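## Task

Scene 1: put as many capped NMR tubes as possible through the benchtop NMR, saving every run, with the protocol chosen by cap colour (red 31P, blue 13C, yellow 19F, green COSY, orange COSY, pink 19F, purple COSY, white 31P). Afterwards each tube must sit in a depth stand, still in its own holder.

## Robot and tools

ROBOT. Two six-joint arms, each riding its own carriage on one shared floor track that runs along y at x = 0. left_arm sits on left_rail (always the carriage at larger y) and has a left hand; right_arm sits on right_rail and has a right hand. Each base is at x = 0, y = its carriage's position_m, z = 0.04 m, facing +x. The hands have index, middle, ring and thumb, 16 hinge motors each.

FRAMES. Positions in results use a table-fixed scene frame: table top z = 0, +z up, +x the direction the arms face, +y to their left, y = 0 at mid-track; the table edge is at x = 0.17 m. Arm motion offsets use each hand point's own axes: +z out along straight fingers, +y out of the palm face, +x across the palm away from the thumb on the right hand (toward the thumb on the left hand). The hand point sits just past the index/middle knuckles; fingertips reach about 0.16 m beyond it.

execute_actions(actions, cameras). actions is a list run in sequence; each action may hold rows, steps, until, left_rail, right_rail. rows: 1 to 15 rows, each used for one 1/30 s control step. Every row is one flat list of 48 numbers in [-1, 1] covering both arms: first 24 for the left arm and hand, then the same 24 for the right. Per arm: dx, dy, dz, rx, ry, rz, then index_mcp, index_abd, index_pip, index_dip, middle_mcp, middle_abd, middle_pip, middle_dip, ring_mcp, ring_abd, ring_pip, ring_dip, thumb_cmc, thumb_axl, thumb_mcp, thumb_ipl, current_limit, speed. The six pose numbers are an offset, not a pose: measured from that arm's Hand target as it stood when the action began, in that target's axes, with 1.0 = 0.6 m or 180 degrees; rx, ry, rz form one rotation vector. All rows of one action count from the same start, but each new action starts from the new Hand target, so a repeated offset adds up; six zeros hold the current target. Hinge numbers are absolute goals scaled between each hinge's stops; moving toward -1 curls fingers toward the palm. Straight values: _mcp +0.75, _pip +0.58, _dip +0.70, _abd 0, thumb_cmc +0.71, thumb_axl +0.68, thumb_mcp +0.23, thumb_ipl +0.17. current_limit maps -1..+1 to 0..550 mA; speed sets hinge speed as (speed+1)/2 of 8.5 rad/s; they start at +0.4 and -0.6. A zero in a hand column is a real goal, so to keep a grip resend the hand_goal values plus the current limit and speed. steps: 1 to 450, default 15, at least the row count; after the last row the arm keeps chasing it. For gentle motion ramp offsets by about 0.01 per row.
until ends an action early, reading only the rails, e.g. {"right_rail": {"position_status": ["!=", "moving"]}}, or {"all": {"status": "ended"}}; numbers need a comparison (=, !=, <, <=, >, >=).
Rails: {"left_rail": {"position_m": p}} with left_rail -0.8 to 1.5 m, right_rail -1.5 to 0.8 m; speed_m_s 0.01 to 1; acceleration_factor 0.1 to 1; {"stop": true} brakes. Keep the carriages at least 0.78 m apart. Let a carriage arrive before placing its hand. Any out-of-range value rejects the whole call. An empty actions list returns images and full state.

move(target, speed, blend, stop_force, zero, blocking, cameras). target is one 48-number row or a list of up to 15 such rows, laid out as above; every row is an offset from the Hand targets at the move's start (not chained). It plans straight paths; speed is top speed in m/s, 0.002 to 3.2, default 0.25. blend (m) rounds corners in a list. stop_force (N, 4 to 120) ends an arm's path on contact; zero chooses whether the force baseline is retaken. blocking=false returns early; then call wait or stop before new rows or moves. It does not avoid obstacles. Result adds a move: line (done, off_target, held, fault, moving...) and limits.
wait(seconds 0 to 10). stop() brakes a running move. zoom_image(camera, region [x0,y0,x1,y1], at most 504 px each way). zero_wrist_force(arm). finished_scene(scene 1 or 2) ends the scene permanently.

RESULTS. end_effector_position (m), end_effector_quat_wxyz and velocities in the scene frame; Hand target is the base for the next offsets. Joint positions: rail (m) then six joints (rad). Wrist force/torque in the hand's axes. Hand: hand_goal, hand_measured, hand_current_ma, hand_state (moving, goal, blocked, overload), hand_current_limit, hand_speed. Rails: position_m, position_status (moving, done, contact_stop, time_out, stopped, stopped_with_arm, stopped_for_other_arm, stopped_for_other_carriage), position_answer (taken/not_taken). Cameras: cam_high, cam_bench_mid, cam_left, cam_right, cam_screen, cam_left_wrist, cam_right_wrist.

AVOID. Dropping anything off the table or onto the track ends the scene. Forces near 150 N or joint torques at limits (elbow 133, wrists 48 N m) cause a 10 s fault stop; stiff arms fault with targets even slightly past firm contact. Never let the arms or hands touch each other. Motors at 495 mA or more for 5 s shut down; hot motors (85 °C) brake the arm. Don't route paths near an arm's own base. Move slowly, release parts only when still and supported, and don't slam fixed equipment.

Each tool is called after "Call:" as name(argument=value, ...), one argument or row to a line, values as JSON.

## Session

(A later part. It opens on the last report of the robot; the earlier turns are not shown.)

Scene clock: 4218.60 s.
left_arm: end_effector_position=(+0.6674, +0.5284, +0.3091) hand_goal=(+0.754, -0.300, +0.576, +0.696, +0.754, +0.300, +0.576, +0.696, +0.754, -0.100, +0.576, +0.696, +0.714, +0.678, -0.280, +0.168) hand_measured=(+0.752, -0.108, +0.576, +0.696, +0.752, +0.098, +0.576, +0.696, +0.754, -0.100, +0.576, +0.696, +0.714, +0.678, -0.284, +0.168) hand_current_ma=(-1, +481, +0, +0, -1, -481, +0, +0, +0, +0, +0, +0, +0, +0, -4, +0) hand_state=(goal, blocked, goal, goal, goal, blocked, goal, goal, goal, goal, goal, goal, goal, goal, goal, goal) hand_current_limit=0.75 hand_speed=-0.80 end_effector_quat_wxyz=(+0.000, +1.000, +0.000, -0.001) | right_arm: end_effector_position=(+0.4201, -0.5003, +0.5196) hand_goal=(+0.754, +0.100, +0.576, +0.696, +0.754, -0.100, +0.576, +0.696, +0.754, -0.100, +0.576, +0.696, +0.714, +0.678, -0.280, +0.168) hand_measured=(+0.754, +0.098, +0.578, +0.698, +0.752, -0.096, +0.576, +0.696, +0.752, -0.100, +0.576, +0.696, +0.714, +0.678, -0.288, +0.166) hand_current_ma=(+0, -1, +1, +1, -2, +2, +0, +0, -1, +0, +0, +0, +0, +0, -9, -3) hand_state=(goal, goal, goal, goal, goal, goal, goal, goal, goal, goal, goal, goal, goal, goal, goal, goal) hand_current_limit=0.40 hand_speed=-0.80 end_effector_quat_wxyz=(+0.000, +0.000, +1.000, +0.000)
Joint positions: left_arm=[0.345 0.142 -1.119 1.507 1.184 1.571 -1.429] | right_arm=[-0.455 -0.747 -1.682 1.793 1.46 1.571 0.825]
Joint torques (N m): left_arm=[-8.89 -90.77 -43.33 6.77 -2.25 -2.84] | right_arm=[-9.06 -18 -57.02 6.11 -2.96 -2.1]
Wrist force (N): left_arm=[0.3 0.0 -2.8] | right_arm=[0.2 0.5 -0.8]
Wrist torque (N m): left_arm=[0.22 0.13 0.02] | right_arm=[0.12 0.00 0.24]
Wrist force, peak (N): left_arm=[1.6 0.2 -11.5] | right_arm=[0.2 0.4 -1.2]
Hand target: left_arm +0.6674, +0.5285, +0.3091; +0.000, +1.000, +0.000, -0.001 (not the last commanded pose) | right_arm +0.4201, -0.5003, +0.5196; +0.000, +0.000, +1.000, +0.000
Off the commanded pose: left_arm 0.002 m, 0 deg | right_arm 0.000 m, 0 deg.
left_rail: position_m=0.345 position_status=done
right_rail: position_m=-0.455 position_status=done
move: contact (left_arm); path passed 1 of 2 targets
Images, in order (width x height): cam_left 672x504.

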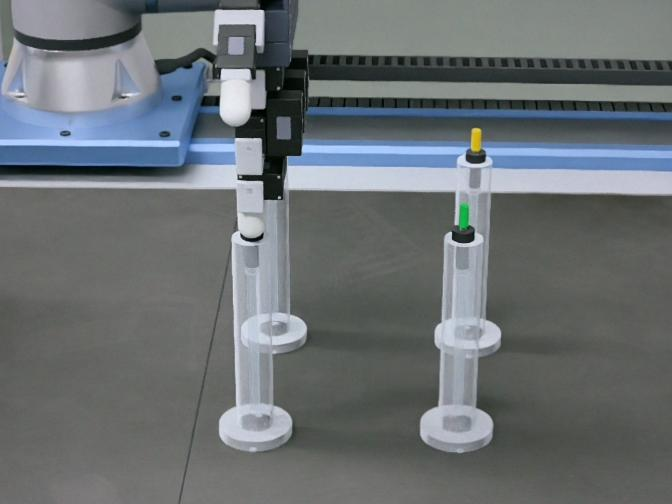

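Call:
move(
  target=[
    [0,0,0,0,0,0,0.754,0.1,0.576,0.696,0.754,-0.1,0.576,0.696,0.754,-0.1,0.576,0.696,0.714,0.678,-0.281,0.168,0.4,-0.8,0,0,0,0,0,0,0.754,0.1,0.576,0.696,0.754,-0.1,0.576,0.696,0.754,-0.1,0.576,0.696,0.714,0.678,-0.281,0.168,0.4,-0.8],
    [0,0,-0.075,0,0,0,0.754,0.1,0.576,0.696,0.754,-0.1,0.576,0.696,0.754,-0.1,0.576,0.696,0.714,0.678,-0.281,0.168,0.4,-0.8,0,0,0,0,0,0,0.754,0.1,0.576,0.696,0.754,-0.1,0.576,0.696,0.754,-0.1,0.576,0.696,0.714,0.678,-0.281,0.168,0.4,-0.8],
  ],
  speed=[0.1, 0.15],
  cameras=["cam_left", "cam_right", "cam_screen"],
)

Call:
zoom_image(
  camera="cam_left",
  region=[210, 120, 330, 280],
)

Scene clock: 4229.03 s.
left_arm: end_effector_position=(+0.6675, +0.5285, +0.3539) hand_goal=(+0.754, +0.100, +0.576, +0.696, +0.754, -0.100, +0.576, +0.696, +0.754, -0.100, +0.576, +0.696, +0.714, +0.678, -0.280, +0.168) hand_measured=(+0.752, +0.096, +0.576, +0.696, +0.752, -0.096, +0.576, +0.696, +0.754, -0.100, +0.576, +0.696, +0.714, +0.678, -0.284, +0.168) hand_current_ma=(-1, -2, +0, +0, -1, +3, +0, +0, +0, +0, +0, +0, +0, +0, -4, +0) hand_state=(goal, goal, goal, goal, goal, goal, goal, goal, goal, goal, goal, goal, goal, goal, goal, goal) hand_current_limit=0.40 hand_speed=-0.80 end_effector_quat_wxyz=(+0.000, +1.000, +0.000, -0.001) | right_arm: end_effector_position=(+0.4201, -0.5003, +0.5196) hand_goal=(+0.754, +0.100, +0.576, +0.696, +0.754, -0.100, +0.576, +0.696, +0.754, -0.100, +0.576, +0.696, +0.714, +0.678, -0.280, +0.168) hand_measured=(+0.754, +0.098, +0.578, +0.698, +0.752, -0.096, +0.576, +0.696, +0.752, -0.100, +0.576, +0.696, +0.714, +0.678, -0.288, +0.166) hand_current_ma=(+0, -1, +1, +1, -2, +2, +0, +0, -1, +0, +0, +0, +0, +0, -9, -3) hand_state=(goal, goal, goal, goal, goal, goal, goal, goal, goal, goal, goal, goal, goal, goal, goal, goal) hand_current_limit=0.40 hand_speed=-0.80 end_effector_quat_wxyz=(+0.000, +0.000, +1.000, +0.000)
Joint positions: left_arm=[0.345 0.142 -1.144 1.461 1.255 1.57 -1.429] | right_arm=[-0.455 -0.747 -1.682 1.793 1.46 1.571 0.825]
Joint torques (N m): left_arm=[-0.48 -88.59 -45.46 7.14 -1.16 0] | right_arm=[-8.67 -18.02 -57.47 5.77 -3.06 -2.45]
Wrist force (N): left_arm=[-0.1 0.5 -0.4] | right_arm=[0.1 0.4 -0.6]
Wrist torque (N m): left_arm=[0.11 0.05 -0.04] | right_arm=[0.09 -0.01 0.24]
Wrist force, peak (N): left_arm=[0.9 0.2 -3.2] | right_arm=[0.4 0.7 -1.0]
Hand target: left_arm +0.6675, +0.5285, +0.3541; +0.000, +1.000, +0.000, -0.001 | right_arm +0.4201, -0.5003, +0.5196; +0.000, +0.000, +1.000, +0.000
Off the commanded pose: left_arm 0.000 m, 0 deg | right_arm 0.000 m, 0 deg.
left_rail: position_m=0.345 position_status=done
right_rail: position_m=-0.455 position_status=done
move: done
Images, in order (width x height): cam_left 672x504, cam_right 672x504, cam_screen 672x504.

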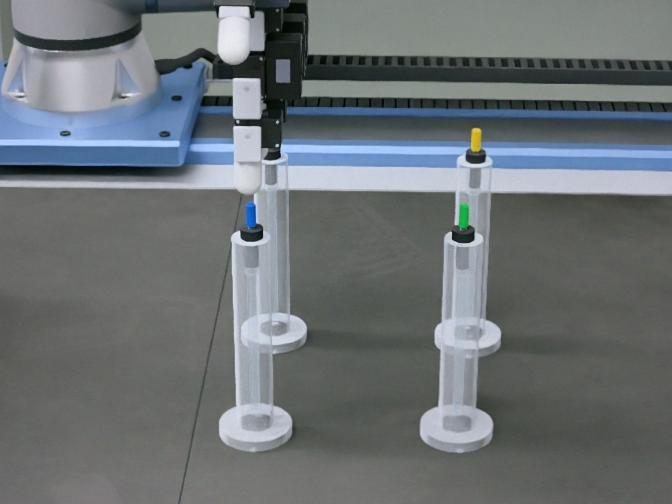

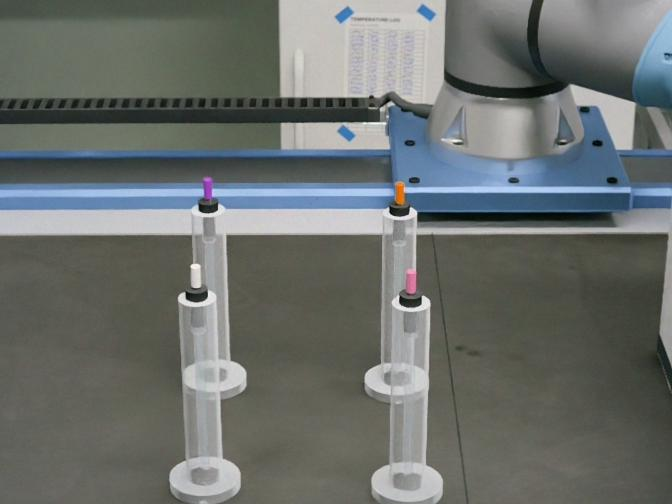

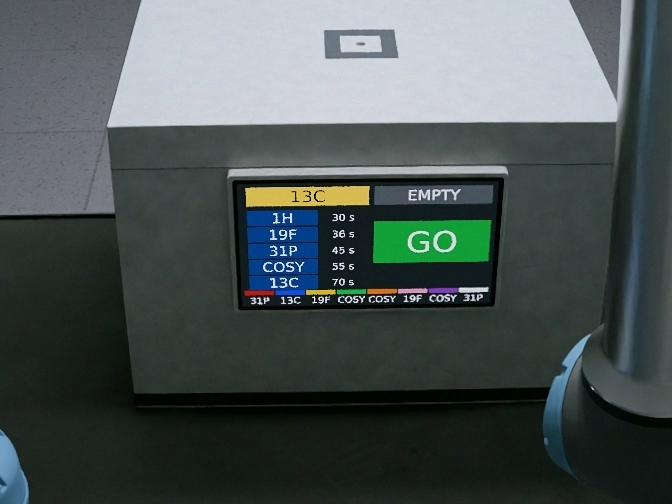

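Scaled by 3.150 from the camera's 672x504 image, which has a finer 960x720 frame.

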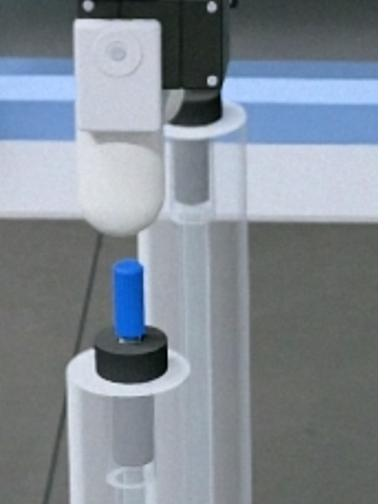

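Call:
finished_scene(
  scene=1,
)

The scene is finished: the task was done.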